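# Unfold a folding crate with four robot arms

## Task

Erect the folded crate lying on the floor: every one of its four walls must stand upright and every one of its four corner latches must be engaged.

## Robot and tools

SETUP. Four identical i2rt Big YAM arms, arm1, arm2, arm3 and arm4, each with six revolute joints, a two-finger gripper and a wrist camera (armN_cam_wrist). Two fixed room cameras, cam_high and cam_low, also watch the scene. Each foot (base_link) faces along its own +x. Foot poses in the scene frame (m, quat wxyz): arm1 (-0.344, +0.564, 0.400) (0.769, -0.004, 0, -0.639); arm2 (-0.347, -0.575, 0.384) (0.754, 0, 0, 0.657); arm3 (0.320, 0.573, 0.372) (0.627, 0.001, -0.001, -0.779); arm4 (0.356, -0.566, 0.334) (0.630, 0, 0, 0.777). Reach is about 1.0 m from the joint1 axis.

FRAMES. One shared scene frame, in metres, origin on the floor, +z up. hand is the point between the finger pads, roughly 1 cm behind the tips; the fingers point along the hand's +z and open and close along its y. hand_target is where the hand would be at the joint targets currently held; under load the hand may sit short of it. Printed hand positions can be off, more so far out.

move. Arguments: arm1, arm2, arm3, arm4 (each an object or null) and cameras. An arm not named keeps its previous command. Inside an arm's object:
- joints: a dict of absolute targets keyed joint1_rad ... joint6_rad (radians) and gripper_m (fingertip gap, metres). Ranges: joint1 -2.879..2.879 (base yaw, positive counter-clockwise seen from above), joint2 0..3.141 (shoulder), joint3 0..3.019 (elbow), joint4 -1.692..1.57 (hand pitch, positive tips fingers up), joint5 -1.57..1.57 (sideways, positive to the arm's right), joint6 -2.094..2.094 (roll, positive clockwise seen from behind), gripper_m 0..0.093. Done tolerances: 0.045, 0.14, 0.09, 0.055, 0.03, 0.035 rad, 0.003 m.
- min_time_s: 0.1 to 8 s, the shortest duration for that arm's joint moves.
- target: seven numbers [x, y, z, qw, qx, qy, qz], an absolute hand pose in the scene frame. The hand is driven in a straight line from its hand_target toward it. With target, joints may hold only gripper_m.
- speed: 0.002 to 0.5 m/s (default 0.25), only valid with target; rotation is capped at twice that value in rad/s.
All hand paths in one action finish together, paced by the slowest; each lasts 0.5 to 10 s and an action at most 15 s. Each control step clips the commanded pose to within 100 mm and 20 degrees of the measured hand, then solves inverse kinematics, favouring position. Expect centimetre errors, lag, and overspeed near full stretch. Paths do not avoid obstacles or other arms. Joint moves can swing the hand widely. Out-of-range values are refused; unknown keys make the call invalid. After a refusal, the remaining move, wait and finished_scene calls in that reply are skipped. cameras: list of names, ["all"], or []; default is none for an action, all for an empty call.

RESULTS. Each arm's state: joint_positions, hand, hand_target, joint velocities (rad/s, m/s for gripper; "within noise" when still), torques (N m, arm joints; joints 3 and 4 wrap past ±28 N m; offsets and noise present). The "move" line gives "done" per commanded arm or its worst status. Statuses: off_target (stopped short, may still push), time_out (joint targets pulled near where it stood; on_its_own lists joints still heading there), not_followed (a self/inter-arm collision check withheld targets; also reported as "joint command not followed" or "pose unreachable"). on_its_own's "held at" is a target, not a reading. "as last shown" lists arms not in the action; their status reads "not commanded". The "pictures" line orders the images. An empty move call returns full state, images and the scene number.

GRIPPER. Gripping a rigid part at full force, gripper_m shows up to 0.005 m below its width (some read up to 0.002 above). Closed on nothing it reads 0.000 to 0.003. Commanding about 0.005 m under the touch reading gives full force (~50 to 64 N per pad). To release, command well above the reading.

wait: seconds 0 to 10, optional cameras; commands nothing new. zoom_image: camera plus region [x0, y0, x1, y1] in pixels of its newest image, (0,0) top-left, at most 504 by 504. read_manual: section "licences" only; no motion. finished_scene: scene number; irreversible, and the crate must stay erected with no robot help.

CAMERAS. Wrist cameras are fisheye 672x504, fx about 327; cam_high and cam_low are pinhole 672x504, about 46 degrees vertical view.

AVOID. Arms pressing on each other (including one gripper closing on another's fingers) ends the scene; hard hits between arms also risk it. The collision check can be late and ignores fingers, gripper housings and wrist cameras. Arms keep pushing after contact; sustained pushing, holding loads or long stretches heat motors (MOTOR HOT at 85 °C, OVER-TEMPERATURE FAULT at 100 °C drops the arm for 30 to 60 s; blocked keys then read limit_stop_at_motor_heat). To relieve a pushing joint, command its reported position. Do not drop or release moving parts, slam, or strike heavy or fixed objects. Arms hold their last command between calls and do not wait for one another.

Each tool is called after "Call:" in YAML: its name, and indented under it one key for each argument.

## Session

Call:
move:

Scene clock: 0.00 s.
Joint torques (N m): no reading
Motor temperatures (°C): arm1=[27 28 28 28 23 23 25] | arm2=[24 25 23 25 28 27 25] | arm3=[26 24 27 24 26 24 27] | arm4=[25 26 26 31 26 25 27]
Heat: arm1: hottest joint2_rad 28 °C; arm2: hottest joint5_rad 28 °C; arm3: hottest joint3_rad 27 °C; arm4: hottest joint4_rad 31 °C.
Joint velocities: within noise
arm1.joint_positions: joint1_rad=-0.585 joint2_rad=+0.620 joint3_rad=+1.408 joint4_rad=-1.557 joint5_rad=+0.191 joint6_rad=-0.040 gripper_m=+0.09396
arm1.joint_status: not commanded
arm1.hand: x=-0.4494 y=+0.3976 z=+0.9080 quat_wxyz=(-0.135, -0.774, -0.490, +0.379) (m; scene frame)
arm1.hand_target: x=-0.4487 y=+0.3992 z=+0.9183 quat_wxyz=(-0.142, -0.770, -0.486, +0.388) (m; scene frame)
arm1.hand_status: not commanded
arm2.joint_positions: joint1_rad=+0.742 joint2_rad=+0.634 joint3_rad=+1.438 joint4_rad=-1.211 joint5_rad=-0.133 joint6_rad=-0.320 gripper_m=+0.09396
arm2.joint_status: not commanded
arm2.hand: x=-0.5071 y=-0.3840 z=+0.9710 quat_wxyz=(-0.284, +0.802, -0.229, -0.472) (m; scene frame)
arm2.hand_target: x=-0.5054 y=-0.3866 z=+0.9838 quat_wxyz=(-0.292, +0.795, -0.226, -0.481) (m; scene frame)
arm2.hand_status: not commanded
arm3.joint_positions: joint1_rad=+0.368 joint2_rad=+0.623 joint3_rad=+1.401 joint4_rad=-1.238 joint5_rad=-0.070 joint6_rad=+0.635 gripper_m=+0.09396
arm3.joint_status: not commanded
arm3.hand: x=+0.3681 y=+0.3300 z=+0.9365 quat_wxyz=(-0.499, -0.717, -0.455, +0.173) (m; scene frame)
arm3.hand_target: x=+0.3677 y=+0.3328 z=+0.9460 quat_wxyz=(-0.508, -0.712, -0.452, +0.176) (m; scene frame)
arm3.hand_status: not commanded
arm4.joint_positions: joint1_rad=+0.790 joint2_rad=+0.548 joint3_rad=+1.366 joint4_rad=-1.267 joint5_rad=+0.241 joint6_rad=-0.097 gripper_m=+0.09396
arm4.joint_status: not commanded
arm4.hand: x=+0.1989 y=-0.4149 z=+0.8936 quat_wxyz=(-0.270, +0.802, -0.260, -0.465) (m; scene frame)
arm4.hand_target: x=+0.2019 y=-0.4169 z=+0.9028 quat_wxyz=(-0.272, +0.796, -0.260, -0.474) (m; scene frame)
arm4.hand_status: not commanded
pictures: arm1_cam_wrist, arm2_cam_wrist, arm3_cam_wrist, arm4_cam_wrist, cam_high, cam_low

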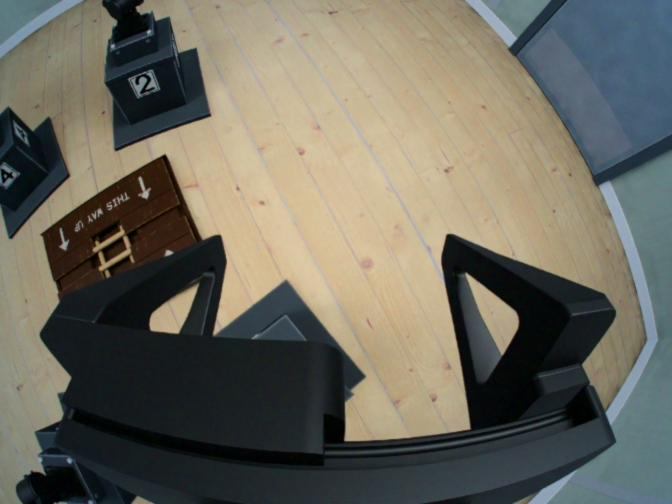

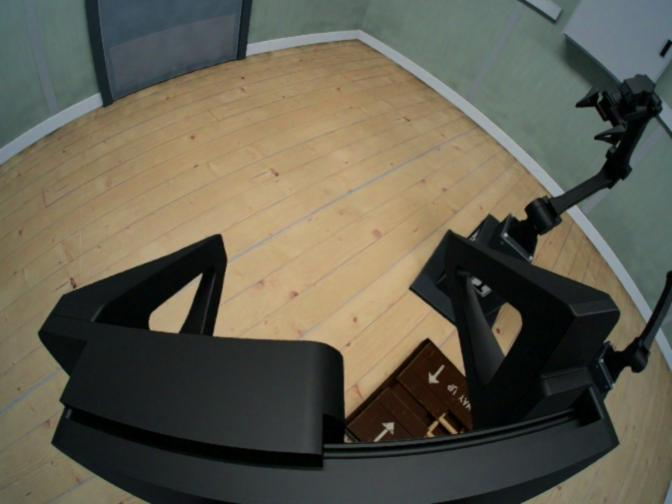

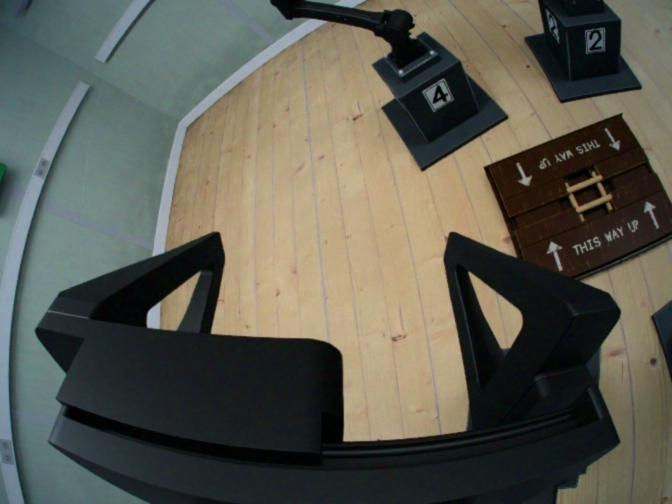

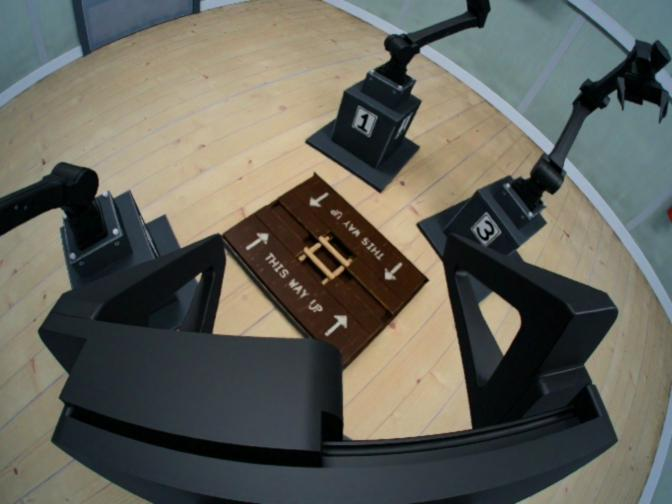

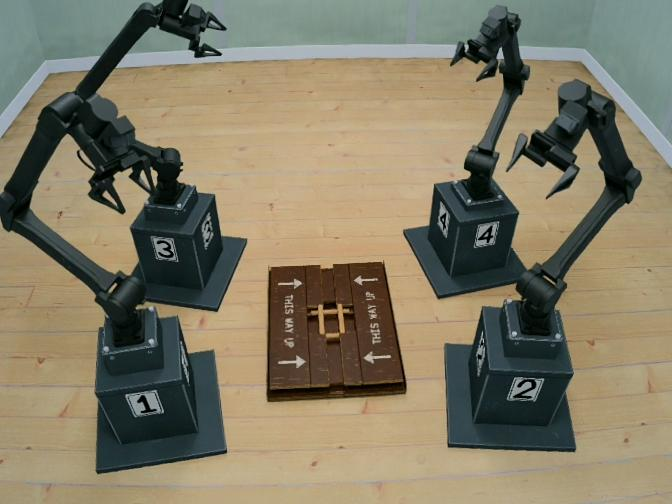

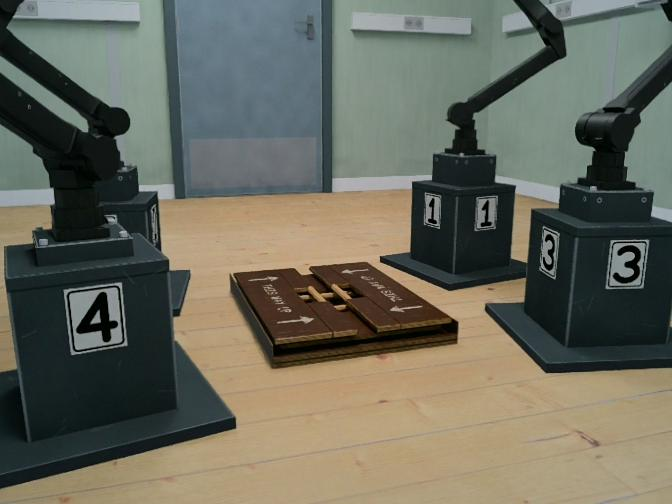

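Call:
zoom_image:
  camera: "cam_high"
  region: [240, 240, 430, 410]

Call:
zoom_image:
  camera: "cam_low"
  region: [220, 240, 470, 380]

Call:
zoom_image:
  camera: "arm4_cam_wrist"
  region: [210, 160, 440, 370]

Call:
zoom_image:
  camera: "arm3_cam_wrist"
  region: [470, 100, 672, 290]

Scaled by 2.653 from the camera's 672x504 image, which has a finer 960x720 frame.

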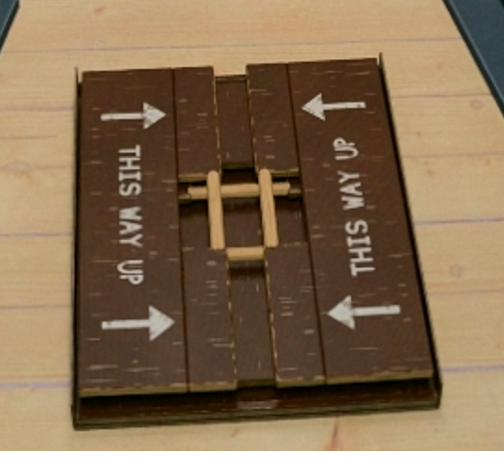

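Scaled by 2.016 from the camera's 672x504 image, which has a finer 960x720 frame.

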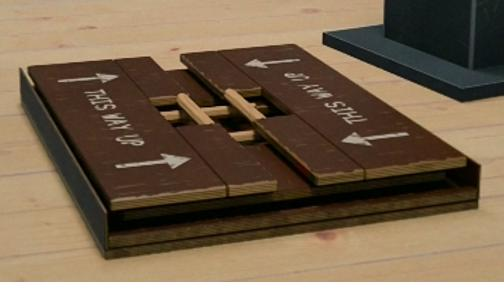

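Scaled by 2.191 from the camera's 672x504 image, which has a finer 960x720 frame.

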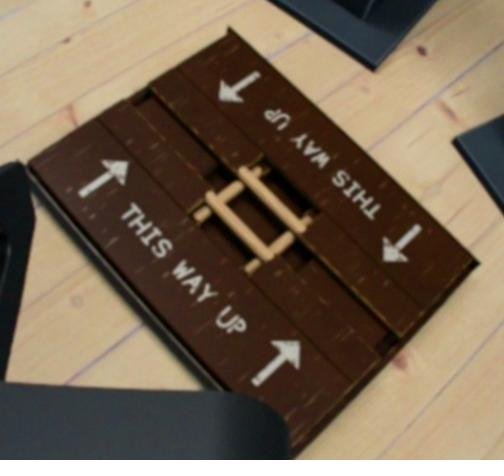

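Scaled by 2.495 from the camera's 672x504 image, which has a finer 960x720 frame.

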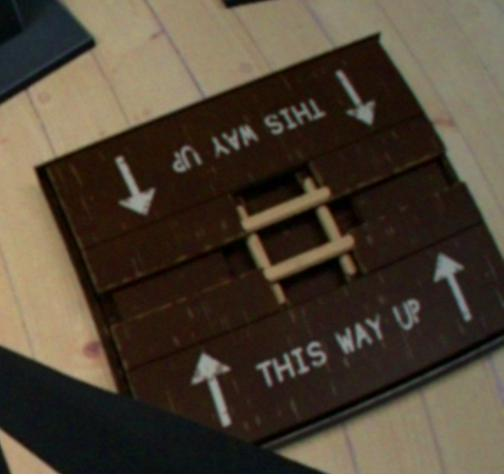

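Call:
move:
  arm3: {"target": [0.12, 0.1, 0.4, 0, 1, 0, 0], "speed": 0.3}
  arm1: {"joints": {"joint1_rad": -0.9, "joint2_rad": 0.6, "joint3_rad": 1.2, "joint4_rad": -1.4}}
  cameras: ["arm3_cam_wrist","cam_high"]

Call:
zoom_image:
  camera: "arm3_cam_wrist"
  region: [100, 0, 600, 400]

Scene clock: 15.53 s.
Joint torques (N m): arm1=[-1.03 0.03 7.69 2.69 0.25 0.1] | arm2=[-0.03 1.32 7.8 1.83 -0.04 -0.01] | arm3=[-0.97 -13.86 9.17 -0.29 0.32 0.19] | arm4=[1.73 3.31 10.09 1.87 -0.03 0.11]
Motor temperatures (°C): arm1=[27 28 29 28 23 23 25] | arm2=[24 25 24 25 28 27 25] | arm3=[26 24 28 24 26 23 27] | arm4=[25 26 28 31 26 25 27]
Heat: arm1: hottest joint3_rad 29 °C; arm2: hottest joint5_rad 28 °C; arm3: hottest joint3_rad 28 °C; arm4: hottest joint4_rad 31 °C.
move: arm1 done; arm3 off_target
Joint velocities: within noise
arm1.joint_positions: joint1_rad=-0.888 joint2_rad=+0.605 joint3_rad=+1.200 joint4_rad=-1.417 joint5_rad=+0.189 joint6_rad=-0.040 gripper_m=+0.09396
arm1.joint_status: all done
arm1.hand: x=-0.5168 y=+0.4114 z=+0.8381 quat_wxyz=(-0.067, -0.847, -0.374, +0.372) (m; scene frame)
arm1.hand_target: x=-0.5195 y=+0.4121 z=+0.8417 quat_wxyz=(-0.069, -0.846, -0.367, +0.381) (m; scene frame)
arm1.hand_status: not commanded
arm2, arm4: as last shown
arm3.joint_positions: joint1_rad=-0.178 joint2_rad=+1.820 joint3_rad=+1.242 joint4_rad=-1.011 joint5_rad=-0.006 joint6_rad=+1.158 gripper_m=+0.09397
arm3.joint_status: not commanded
arm3.hand: x=+0.1305 y=+0.1147 z=+0.3950 quat_wxyz=(+0.007, -1.000, -0.010, -0.008) (m; scene frame)
arm3.hand_target: x=+0.1203 y=+0.1030 z=+0.3981 quat_wxyz=(+0.003, -1.000, +0.000, -0.004) (m; scene frame)
arm3.hand_status: off_target (0.019 m and 1.6 deg from the pose sent, 0.634 m and 88.4 deg at the start)
pictures: arm3_cam_wrist, cam_high

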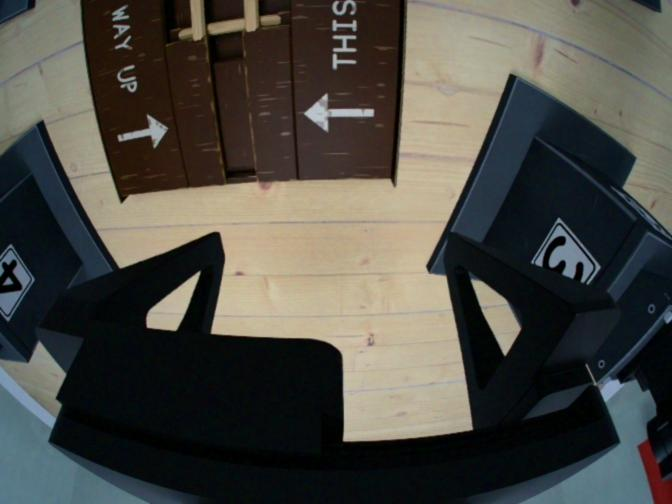

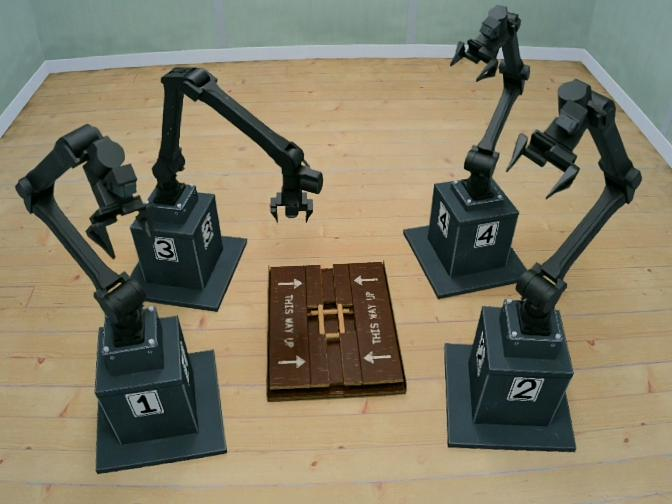

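Scaled by 1.008 from the camera's 672x504 image, which has a finer 960x720 frame.

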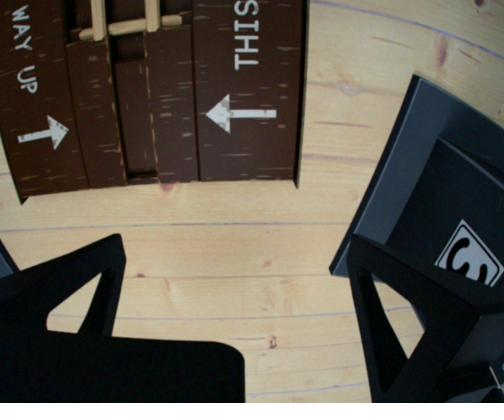

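Call:
move:
  arm3: {"target": [0.1, 0.02, 0.25, 0, 1, 0, 0], "speed": 0.3}
  cameras: ["arm3_cam_wrist","cam_low","cam_high"]

Call:
zoom_image:
  camera: "arm3_cam_wrist"
  region: [100, 0, 600, 400]

Call:
zoom_image:
  camera: "cam_low"
  region: [220, 170, 480, 380]

Scene clock: 20.30 s.
Joint torques (N m): arm1=[-0.85 0.09 7.71 2.71 0.25 0.08] | arm2=[-0.03 1.32 7.8 1.83 -0.04 -0.01] | arm3=[0.44 -17.26 7.82 0.4 0.32 0.16] | arm4=[1.73 3.31 10.07 1.87 -0.04 0.11]
Motor temperatures (°C): arm1=[27 28 29 28 23 23 25] | arm2=[24 25 24 25 28 27 25] | arm3=[26 24 29 24 26 23 27] | arm4=[25 26 28 31 26 25 27]
Heat: arm1: hottest joint3_rad 29 °C; arm2: hottest joint5_rad 28 °C; arm3: hottest joint3_rad 29 °C; arm4: hottest joint4_rad 31 °C.
move: arm3 off_target
Joint velocities: within noise
arm1, arm2, arm4: as last shown
arm3.joint_positions: joint1_rad=-0.175 joint2_rad=+2.217 joint3_rad=+1.469 joint4_rad=-0.837 joint5_rad=-0.001 joint6_rad=+1.181 gripper_m=+0.09397
arm3.joint_status: not commanded
arm3.hand: x=+0.0997 y=+0.0369 z=+0.2548 quat_wxyz=(+0.007, -1.000, +0.000, -0.005) (m; scene frame)
arm3.hand_target: x=+0.1005 y=+0.0219 z=+0.2497 quat_wxyz=(+0.000, -1.000, -0.001, +0.000) (m; scene frame)
arm3.hand_status: off_target (0.018 m and 0.9 deg from the pose sent, 0.176 m and 1.6 deg at the start)
pictures: arm3_cam_wrist, cam_high, cam_low

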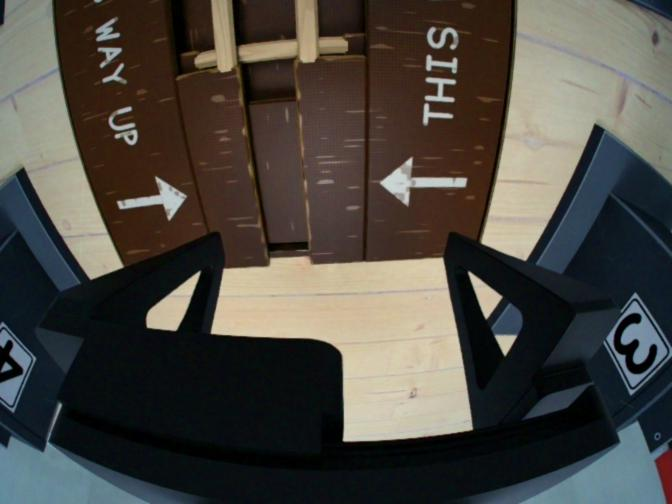

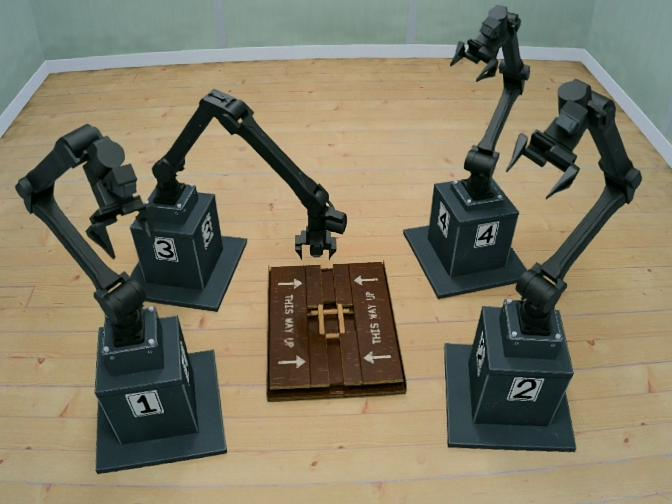

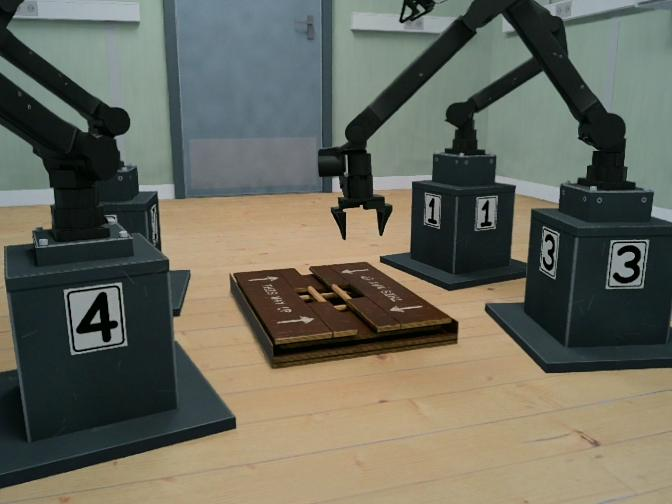

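Scaled by 1.008 from the camera's 672x504 image, which has a finer 960x720 frame.

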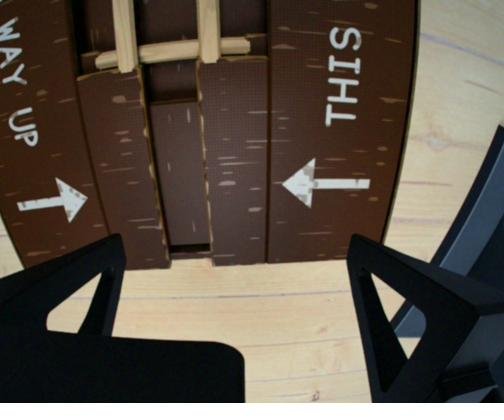

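Scaled by 1.938 from the camera's 672x504 image, which has a finer 960x720 frame.

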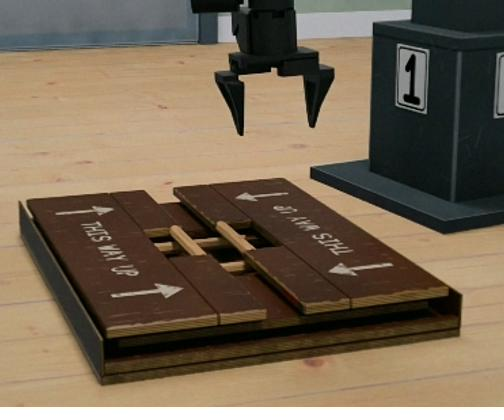

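Call:
move:
  arm3: {"target": [0.0, -0.02, 0.2, 0, 1, 0, 0], "speed": 0.3}
  cameras: ["arm3_cam_wrist","cam_low","cam_high"]

Call:
zoom_image:
  camera: "arm3_cam_wrist"
  region: [170, 0, 500, 260]

Call:
zoom_image:
  camera: "cam_low"
  region: [220, 170, 480, 380]

Scene clock: 27.73 s.
Joint torques (N m): arm1=[-0.5 -0.03 7.71 2.66 0.2 0.05] | arm2=[-0.09 1.26 7.82 1.84 -0.04 -0.01] | arm3=[0.09 -19.43 8.83 -0.05 0.24 -0.02] | arm4=[1.73 3.31 10.07 1.87 -0.04 0.11]
Motor temperatures (°C): arm1=[27 28 30 28 23 23 25] | arm2=[24 25 24 25 28 27 25] | arm3=[26 24 29 24 26 23 27] | arm4=[25 26 29 31 26 25 27]
Heat: arm1: hottest joint3_rad 30 °C; arm2: hottest joint5_rad 28 °C; arm3: hottest joint3_rad 29 °C; arm4: hottest joint4_rad 31 °C.
move: arm3 off_target
Joint velocities: within noise
arm1, arm2, arm4: as last shown
arm3.joint_positions: joint1_rad=-0.279 joint2_rad=+2.463 joint3_rad=+1.822 joint4_rad=-0.922 joint5_rad=+0.000 joint6_rad=+1.092 gripper_m=+0.09397
arm3.joint_status: not commanded
arm3.hand: x=+0.0036 y=-0.0136 z=+0.2096 quat_wxyz=(-0.004, -1.000, +0.008, +0.001) (m; scene frame)
arm3.hand_target: x=+0.0057 y=-0.0223 z=+0.1993 quat_wxyz=(-0.001, -1.000, -0.002, +0.000) (m; scene frame)
arm3.hand_status: off_target (0.012 m and 1.0 deg from the pose sent, 0.127 m and 0.9 deg at the start)
pictures: arm3_cam_wrist, cam_high, cam_low

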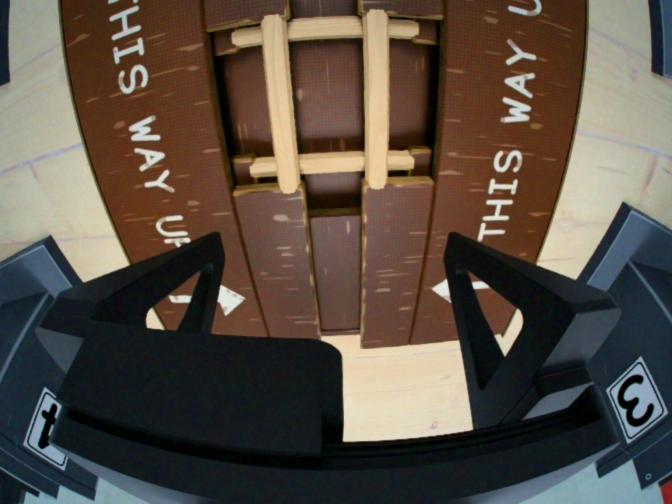

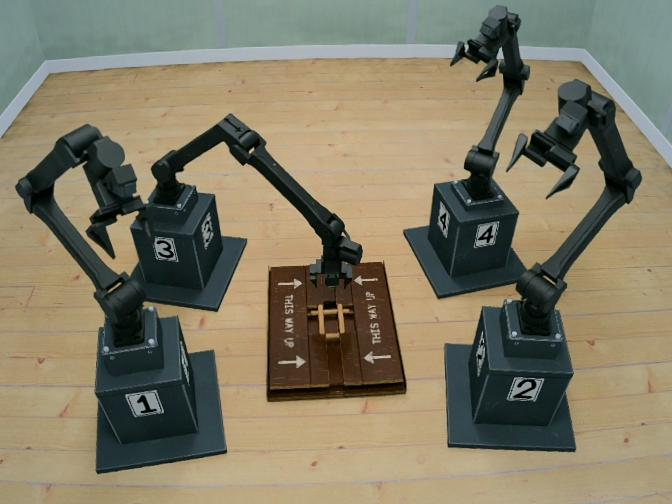

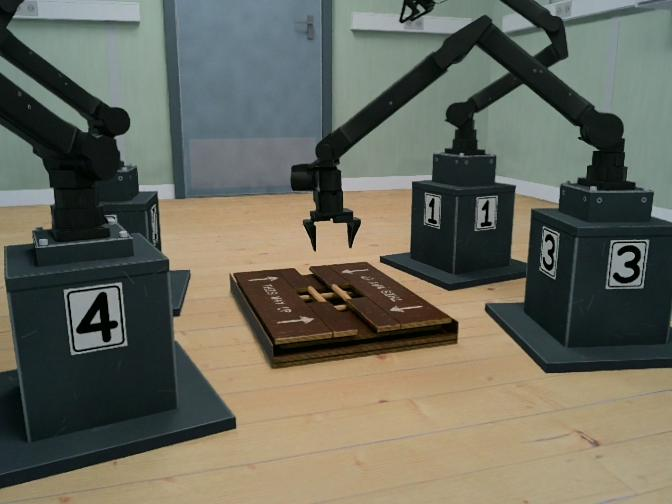

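Scaled by 1.527 from the camera's 672x504 image, which has a finer 960x720 frame.

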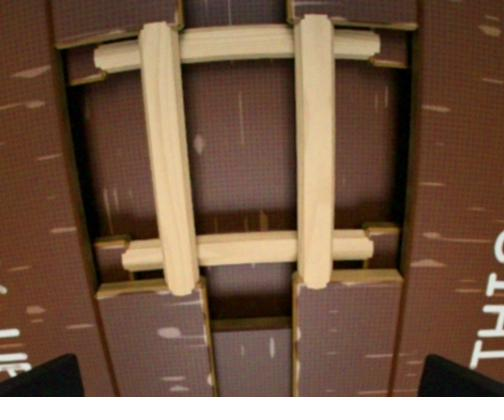

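Scaled by 1.938 from the camera's 672x504 image, which has a finer 960x720 frame.

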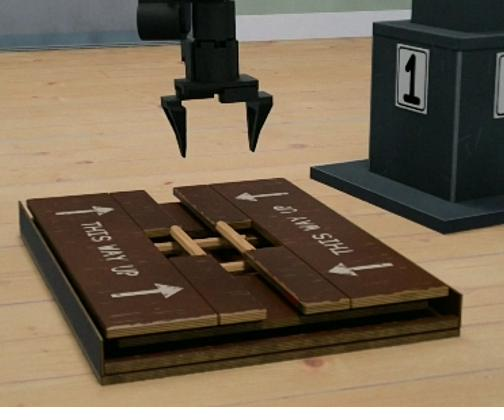

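Call:
move:
  arm3: {"target": [-0.015, 0.043, 0.13, 0.216, 0.976, 0, 0], "speed": 0.2, "joints": {"gripper_m": 0.045}}
  cameras: ["arm3_cam_wrist","cam_low","cam_high"]

Call:
zoom_image:
  camera: "arm3_cam_wrist"
  region: [170, 50, 500, 310]

Call:
zoom_image:
  camera: "cam_low"
  region: [220, 170, 480, 380]

Scene clock: 38.77 s.
Joint torques (N m): arm1=[-1.32 0.5 7.57 2.58 0.24 0.09] | arm2=[-0.03 1.2 7.82 1.83 -0.04 -0.01] | arm3=[-1.44 -19.19 2.85 1.72 -0.11 -0.08] | arm4=[1.73 3.25 10.07 1.85 -0.04 0.11]
Motor temperatures (°C): arm1=[27 28 30 28 23 23 25] | arm2=[24 25 25 25 28 26 25] | arm3=[26 25 30 24 26 23 27] | arm4=[25 26 29 31 26 25 27]
Heat: arm1: hottest joint3_rad 30 °C; arm2: hottest joint5_rad 28 °C; arm3: hottest joint3_rad 30 °C; arm4: hottest joint4_rad 31 °C.
move: arm3 done
Joint velocities: within noise
arm1, arm2, arm4: as last shown
arm3.joint_positions: joint1_rad=-0.419 joint2_rad=+2.443 joint3_rad=+1.389 joint4_rad=-0.159 joint5_rad=-0.241 joint6_rad=+0.998 gripper_m=+0.04512
arm3.joint_status: all done
arm3.hand: x=-0.0189 y=+0.0422 z=+0.1329 quat_wxyz=(-0.212, -0.977, +0.009, +0.002) (m; scene frame)
arm3.hand_target: x=-0.0201 y=+0.0476 z=+0.1300 quat_wxyz=(-0.214, -0.977, +0.007, +0.003) (m; scene frame)
arm3.hand_status: done (0.005 m and 1.1 deg from the pose sent, 0.099 m and 24.6 deg at the start)
pictures: arm3_cam_wrist, cam_high, cam_low

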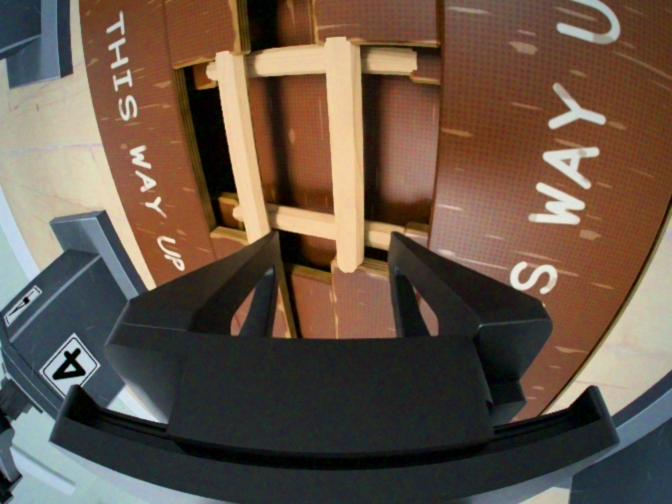

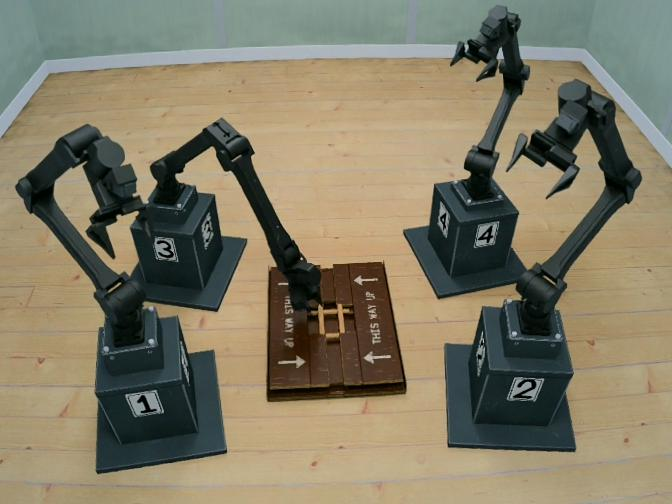

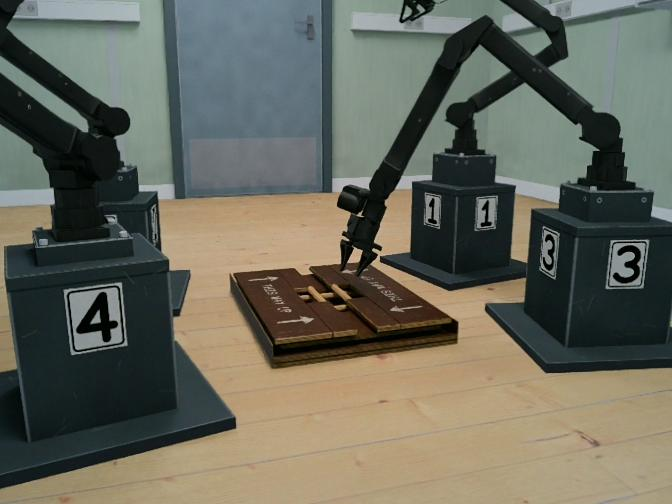

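Scaled by 1.527 from the camera's 672x504 image, which has a finer 960x720 frame.

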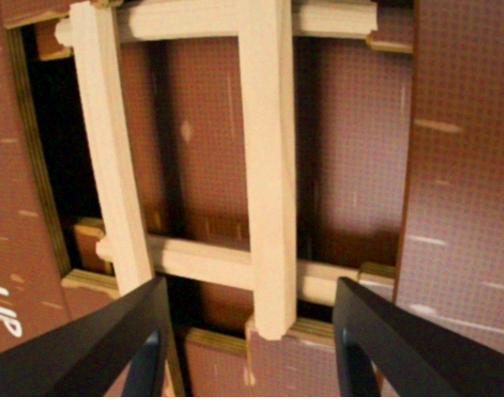

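Scaled by 1.938 from the camera's 672x504 image, which has a finer 960x720 frame.

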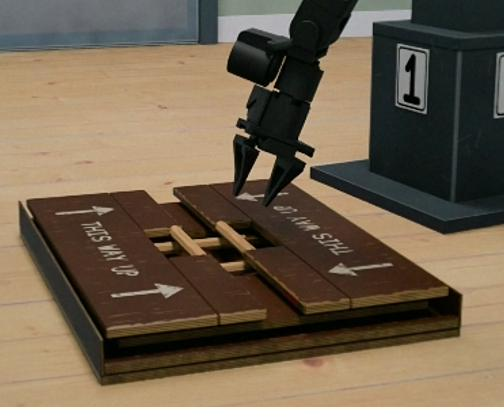

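Call:
move:
  arm3: {"target": [-0.030, 0.031, 0.095, 0.216, 0.976, 0, 0], "speed": 0.1}
  cameras: ["arm3_cam_wrist","cam_low"]

Call:
zoom_image:
  camera: "arm3_cam_wrist"
  region: [170, 50, 500, 310]

Call:
zoom_image:
  camera: "cam_low"
  region: [290, 180, 410, 320]

Scene clock: 42.70 s.
Joint torques (N m): arm1=[-1.32 -0.38 7.58 2.7 0.18 0.08] | arm2=[-0.09 1.26 7.8 1.83 -0.04 -0.01] | arm3=[-0.5 -17.55 6.11 1.37 -0.09 -0.12] | arm4=[1.73 3.31 10.07 1.87 -0.04 0.11]
Motor temperatures (°C): arm1=[27 28 30 28 23 23 25] | arm2=[24 25 25 25 28 26 25] | arm3=[26 25 30 24 26 23 27] | arm4=[25 26 30 31 26 25 27]
Heat: arm1: hottest joint3_rad 30 °C; arm2: hottest joint5_rad 28 °C; arm3: hottest joint3_rad 30 °C; arm4: hottest joint4_rad 31 °C.
move: arm3 off_target
Joint velocities: within noise
arm1, arm2, arm4: as last shown
arm3.joint_positions: joint1_rad=-0.419 joint2_rad=+2.516 joint3_rad=+1.452 joint4_rad=-0.156 joint5_rad=-0.250 joint6_rad=+0.986 gripper_m=+0.04512
arm3.joint_status: not commanded
arm3.hand: x=-0.0221 y=+0.0351 z=+0.1056 quat_wxyz=(-0.212, -0.977, +0.003, -0.003) (m; scene frame)
arm3.hand_target: x=-0.0294 y=+0.0318 z=+0.0952 quat_wxyz=(-0.216, -0.976, +0.000, +0.000) (m; scene frame)
arm3.hand_status: off_target (0.014 m and 0.7 deg from the pose sent, 0.041 m and 1.1 deg at the start)
pictures: arm3_cam_wrist, cam_low

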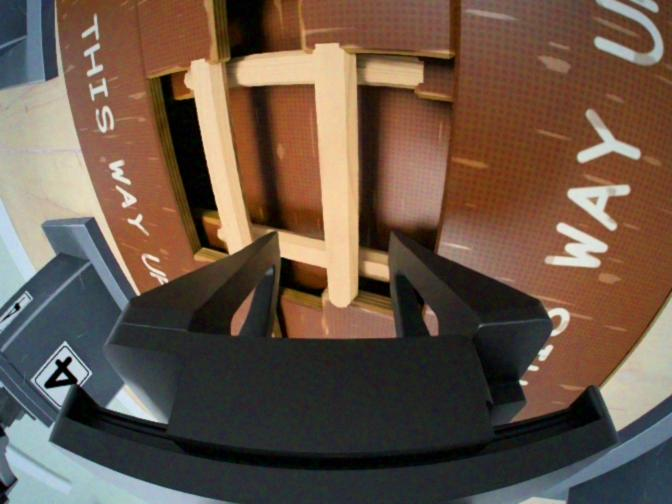

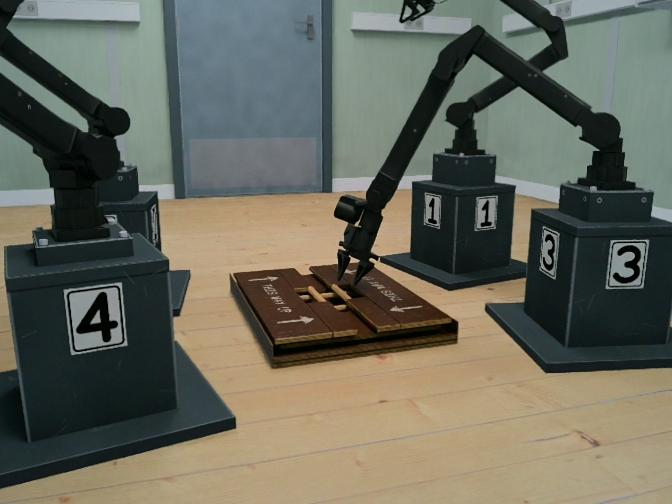

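Scaled by 1.527 from the camera's 672x504 image, which has a finer 960x720 frame.

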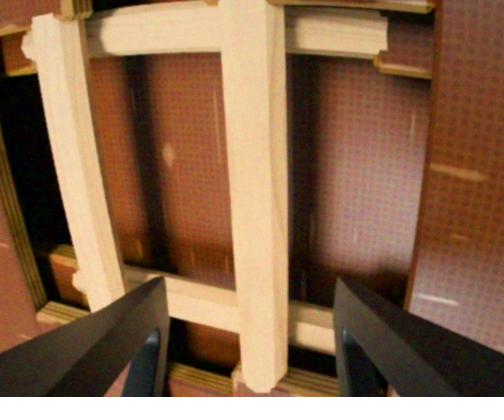

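Scaled by 3.600 from the camera's 672x504 image, which has a finer 960x720 frame.

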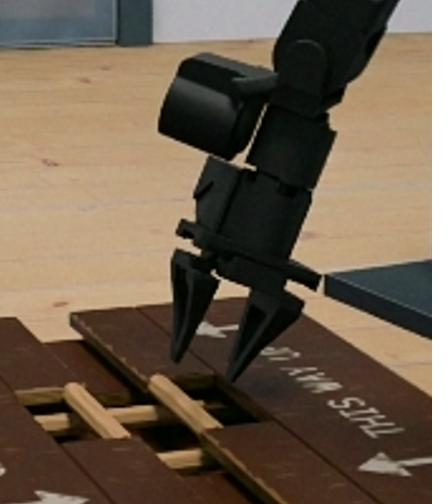

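Call:
move:
  arm3: {"target": [-0.058, 0.018, 0.07, 0.216, 0.976, 0, 0], "speed": 0.1}
  cameras: ["arm3_cam_wrist","cam_low"]

Call:
zoom_image:
  camera: "arm3_cam_wrist"
  region: [170, 50, 500, 310]

Call:
zoom_image:
  camera: "cam_low"
  region: [290, 180, 410, 320]

Scene clock: 45.93 s.
Joint torques (N m): arm1=[-0.56 -0.38 7.58 2.48 0.24 0.07] | arm2=[-0.09 1.26 7.8 1.83 -0.04 -0.02] | arm3=[-1.32 -18.14 6.53 0.65 -0.11 -0.09] | arm4=[1.67 3.31 10.07 1.85 -0.04 0.11]
Motor temperatures (°C): arm1=[27 28 30 28 23 23 25] | arm2=[24 25 25 25 28 26 25] | arm3=[26 26 30 24 26 23 27] | arm4=[25 26 30 31 26 25 27]
Heat: arm1: hottest joint3_rad 30 °C; arm2: hottest joint5_rad 28 °C; arm3: hottest joint3_rad 30 °C; arm4: hottest joint4_rad 31 °C.
move: arm3 off_target
Joint velocities: within noise
arm1, arm2, arm4: as last shown
arm3.joint_positions: joint1_rad=-0.440 joint2_rad=+2.605 joint3_rad=+1.588 joint4_rad=-0.184 joint5_rad=-0.259 joint6_rad=+0.963 gripper_m=+0.04512
arm3.joint_status: not commanded
arm3.hand: x=-0.0527 y=+0.0151 z=+0.0853 quat_wxyz=(-0.222, -0.975, +0.000, +0.004) (m; scene frame)
arm3.hand_target: x=-0.0578 y=+0.0181 z=+0.0705 quat_wxyz=(-0.217, -0.976, +0.000, +0.000) (m; scene frame)
arm3.hand_status: off_target (0.016 m and 0.9 deg from the pose sent, 0.053 m and 0.7 deg at the start)
pictures: arm3_cam_wrist, cam_low

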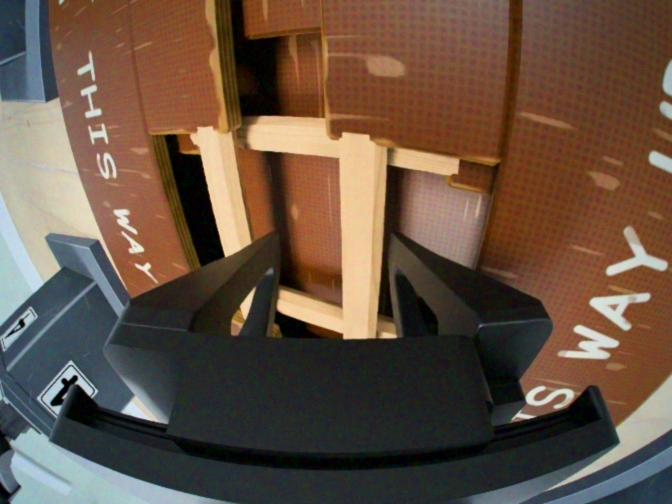

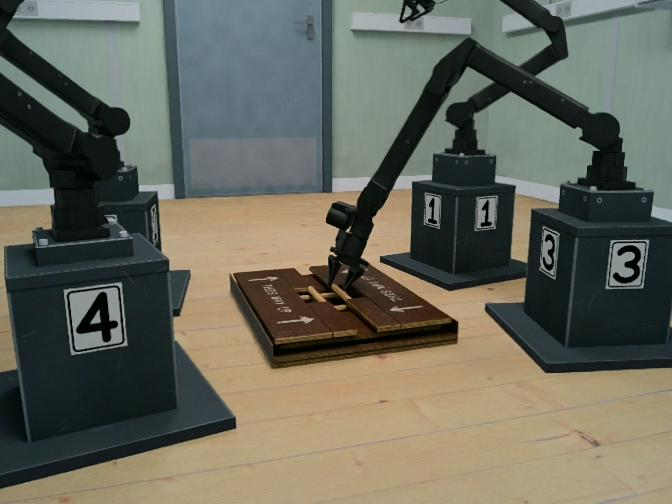

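Scaled by 1.527 from the camera's 672x504 image, which has a finer 960x720 frame.

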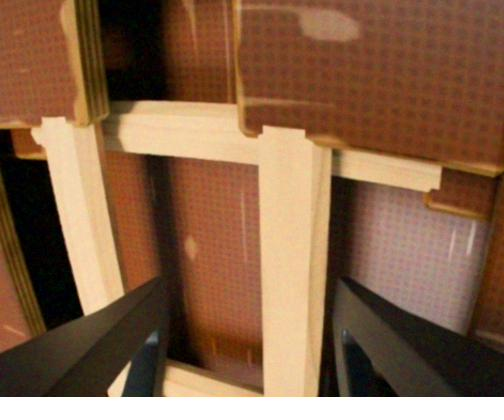

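Scaled by 3.600 from the camera's 672x504 image, which has a finer 960x720 frame.

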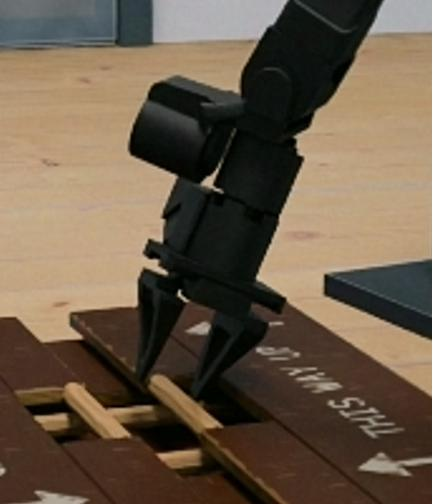

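Call:
move:
  arm3: {"target": [-0.055, 0.025, 0.048, 0.216, 0.976, 0, 0], "speed": 0.08}
  cameras: ["arm3_cam_wrist","cam_low"]

Call:
zoom_image:
  camera: "arm3_cam_wrist"
  region: [170, 50, 500, 310]

Call:
zoom_image:
  camera: "cam_low"
  region: [290, 180, 410, 320]

Scene clock: 48.20 s.
Joint torques (N m): arm1=[-0.73 0.03 7.62 2.78 0.25 0.09] | arm2=[-0.09 1.26 7.82 1.83 -0.04 -0.01] | arm3=[-1.08 -17.85 6.15 1.62 0 -0.08] | arm4=[1.73 3.31 10.09 1.87 -0.04 0.11]
Motor temperatures (°C): arm1=[27 28 30 28 23 23 25] | arm2=[24 25 25 25 28 26 25] | arm3=[26 26 30 24 26 23 27] | arm4=[25 26 30 31 26 25 27]
Heat: arm1: hottest joint3_rad 30 °C; arm2: hottest joint5_rad 28 °C; arm3: hottest joint3_rad 30 °C; arm4: hottest joint4_rad 31 °C.
move: arm3 off_target
Joint velocities: within noise
arm1, arm2, arm4: as last shown
arm3.joint_positions: joint1_rad=-0.434 joint2_rad=+2.642 joint3_rad=+1.590 joint4_rad=-0.176 joint5_rad=-0.261 joint6_rad=+0.957 gripper_m=+0.04511
arm3.joint_status: not commanded
arm3.hand: x=-0.0411 y=+0.0231 z=+0.0628 quat_wxyz=(-0.212, -0.977, -0.004, -0.005) (m; scene frame)
arm3.hand_target: x=-0.0508 y=+0.0239 z=+0.0490 quat_wxyz=(-0.216, -0.976, -0.003, +0.000) (m; scene frame)
arm3.hand_status: off_target (0.020 m and 0.9 deg from the pose sent, 0.039 m and 0.9 deg at the start)
pictures: arm3_cam_wrist, cam_low

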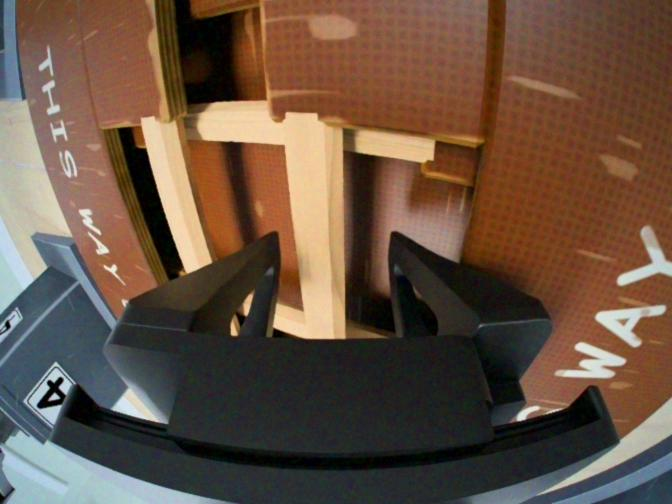

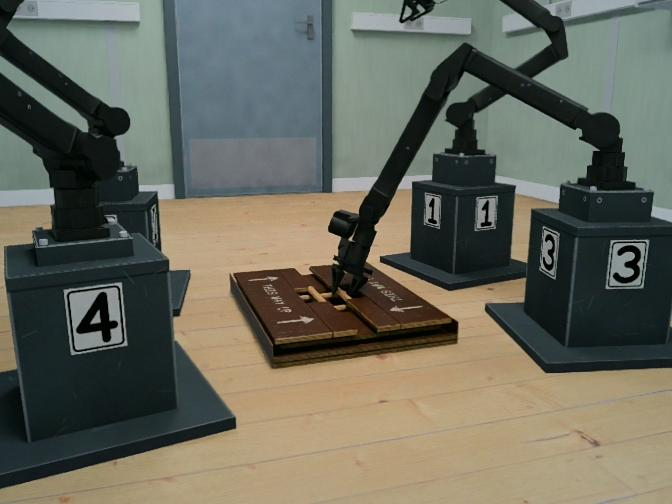

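Scaled by 1.527 from the camera's 672x504 image, which has a finer 960x720 frame.

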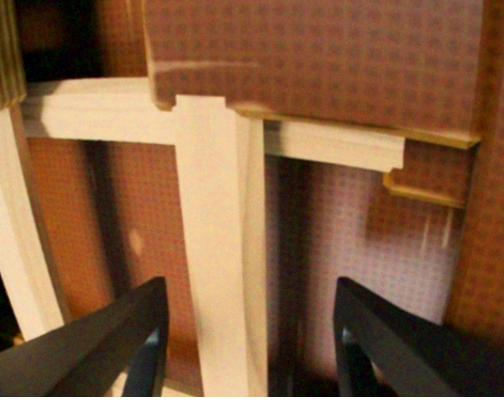

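Scaled by 3.600 from the camera's 672x504 image, which has a finer 960x720 frame.

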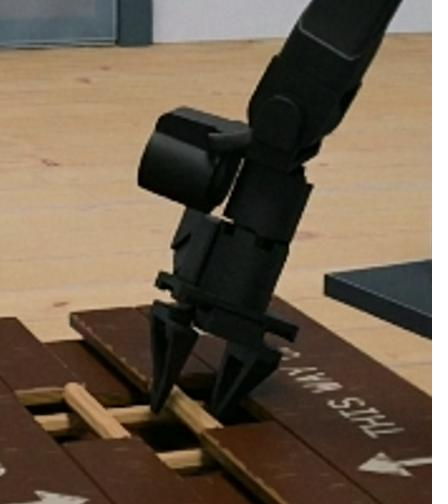

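Call:
move:
  arm3: {"target": [-0.054, 0.018, 0.036, 0.216, 0.976, 0, 0], "speed": 0.06}
  cameras: []

Call:
move:
  arm3: {"joints": {"gripper_m": 0.02}}
  cameras: ["arm3_cam_wrist","cam_low"]

Call:
zoom_image:
  camera: "arm3_cam_wrist"
  region: [170, 50, 500, 310]

Call:
zoom_image:
  camera: "cam_low"
  region: [290, 180, 410, 320]

Scene clock: 50.87 s.
Joint torques (N m): arm1=[-1.38 0.15 7.69 2.74 0.24 0.1] | arm2=[-0.09 1.26 7.8 1.84 -0.04 -0.01] | arm3=[-1.55 -17.9 6.22 1.62 0.04 0] | arm4=[1.73 3.31 10.07 1.87 -0.04 0.11]
Motor temperatures (°C): arm1=[27 28 30 28 23 23 25] | arm2=[24 25 25 25 28 26 25] | arm3=[26 26 30 24 26 23 27] | arm4=[25 26 30 31 26 25 27]
Heat: arm1: hottest joint3_rad 30 °C; arm2: hottest joint5_rad 28 °C; arm3: hottest joint3_rad 30 °C; arm4: hottest joint4_rad 31 °C.
move: arm3 off_target
Joint velocities: within noise
arm1: as last shown
arm2.joint_positions: joint1_rad=+0.742 joint2_rad=+0.634 joint3_rad=+1.438 joint4_rad=-1.211 joint5_rad=-0.133 joint6_rad=-0.320 gripper_m=+0.09396
arm2.joint_status: not commanded
arm2.hand: x=-0.5071 y=-0.3840 z=+0.9710 quat_wxyz=(-0.284, +0.802, -0.229, -0.472) (m; scene frame)
arm2.hand_target: x=-0.5054 y=-0.3866 z=+0.9838 quat_wxyz=(-0.292, +0.795, -0.226, -0.481) (m; scene frame)
arm2.hand_status: not commanded
arm3.joint_positions: joint1_rad=-0.431 joint2_rad=+2.676 joint3_rad=+1.630 joint4_rad=-0.176 joint5_rad=-0.261 joint6_rad=+0.957 gripper_m=+0.04511
arm3.joint_status: not commanded
arm3.hand: x=-0.0438 y=+0.0161 z=+0.0521 quat_wxyz=(-0.214, -0.977, -0.006, -0.003) (m; scene frame)
arm3.hand_target: x=-0.0505 y=+0.0180 z=+0.0358 quat_wxyz=(-0.215, -0.977, -0.002, -0.001) (m; scene frame)
arm3.hand_status: off_target (0.019 m and 0.9 deg from the pose sent, 0.030 m and 0.9 deg at the start)
arm4.joint_positions: joint1_rad=+0.790 joint2_rad=+0.548 joint3_rad=+1.366 joint4_rad=-1.267 joint5_rad=+0.241 joint6_rad=-0.097 gripper_m=+0.09396
arm4.joint_status: not commanded
arm4.hand: x=+0.1989 y=-0.4149 z=+0.8936 quat_wxyz=(-0.270, +0.802, -0.260, -0.465) (m; scene frame)
arm4.hand_target: x=+0.2019 y=-0.4169 z=+0.9028 quat_wxyz=(-0.272, +0.796, -0.260, -0.474) (m; scene frame)
arm4.hand_status: not commanded
pictures: none
No camera images: "cameras" was empty.

Scene clock: 51.50 s.
Joint torques (N m): arm1=[-1.14 -0.62 7.76 2.63 0.22 0.08] | arm2=[-0.09 1.26 7.79 1.81 -0.04 -0.01] | arm3=[-1.49 -17.79 5.97 1.62 0.04 0.02] | arm4=[1.73 3.31 10.07 1.87 -0.04 0.11]
Motor temperatures (°C): arm1=[27 28 30 28 23 23 25] | arm2=[24 25 25 25 28 26 25] | arm3=[26 26 30 24 26 23 27] | arm4=[25 26 30 31 26 25 27]
Heat: arm1: hottest joint3_rad 30 °C; arm2: hottest joint5_rad 28 °C; arm3: hottest joint3_rad 30 °C; arm4: hottest joint4_rad 31 °C.
move: arm3 done
Joint velocities: within noise
arm1.joint_positions: joint1_rad=-0.888 joint2_rad=+0.605 joint3_rad=+1.200 joint4_rad=-1.417 joint5_rad=+0.189 joint6_rad=-0.040 gripper_m=+0.09396
arm1.joint_status: not commanded
arm1.hand: x=-0.5168 y=+0.4114 z=+0.8381 quat_wxyz=(-0.067, -0.847, -0.374, +0.372) (m; scene frame)
arm1.hand_target: x=-0.5195 y=+0.4121 z=+0.8417 quat_wxyz=(-0.069, -0.846, -0.367, +0.381) (m; scene frame)
arm1.hand_status: not commanded
arm2, arm4: as last shown
arm3.joint_positions: joint1_rad=-0.431 joint2_rad=+2.677 joint3_rad=+1.635 joint4_rad=-0.175 joint5_rad=-0.262 joint6_rad=+0.957 gripper_m=+0.02018
arm3.joint_status: all done
arm3.hand: x=-0.0449 y=+0.0142 z=+0.0525 quat_wxyz=(-0.217, -0.976, -0.007, -0.003) (m; scene frame)
arm3.hand_target: x=-0.0510 y=+0.0170 z=+0.0367 quat_wxyz=(-0.217, -0.976, -0.002, -0.001) (m; scene frame)
arm3.hand_status: not commanded
pictures: arm3_cam_wrist, cam_low

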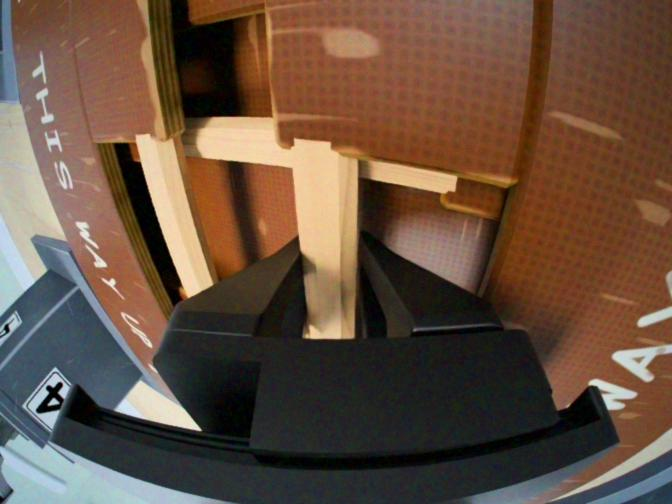

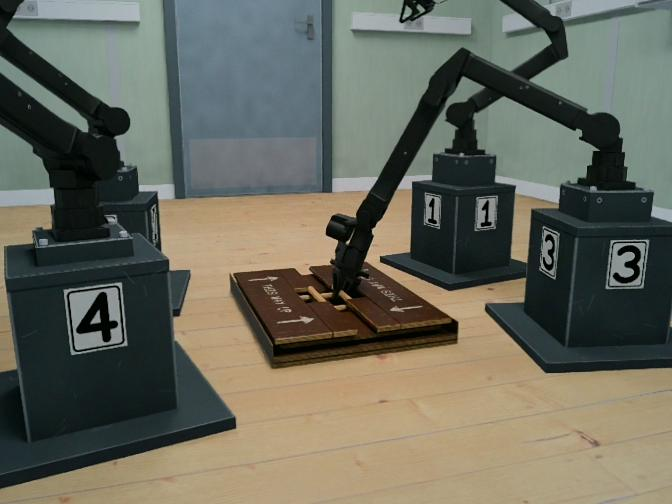

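Scaled by 1.527 from the camera's 672x504 image, which has a finer 960x720 frame.

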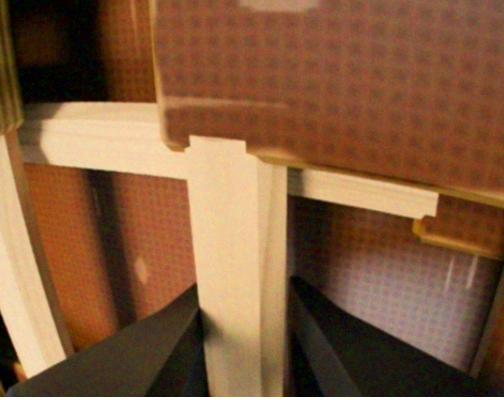

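Scaled by 3.600 from the camera's 672x504 image, which has a finer 960x720 frame.

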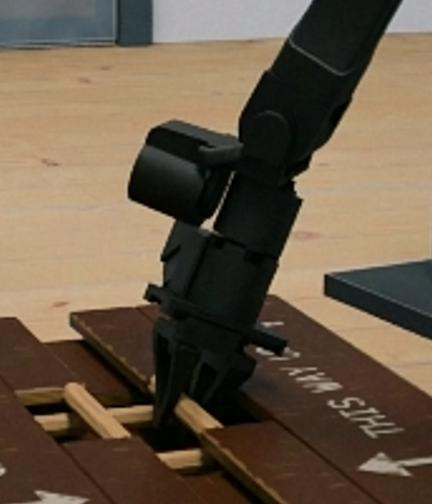

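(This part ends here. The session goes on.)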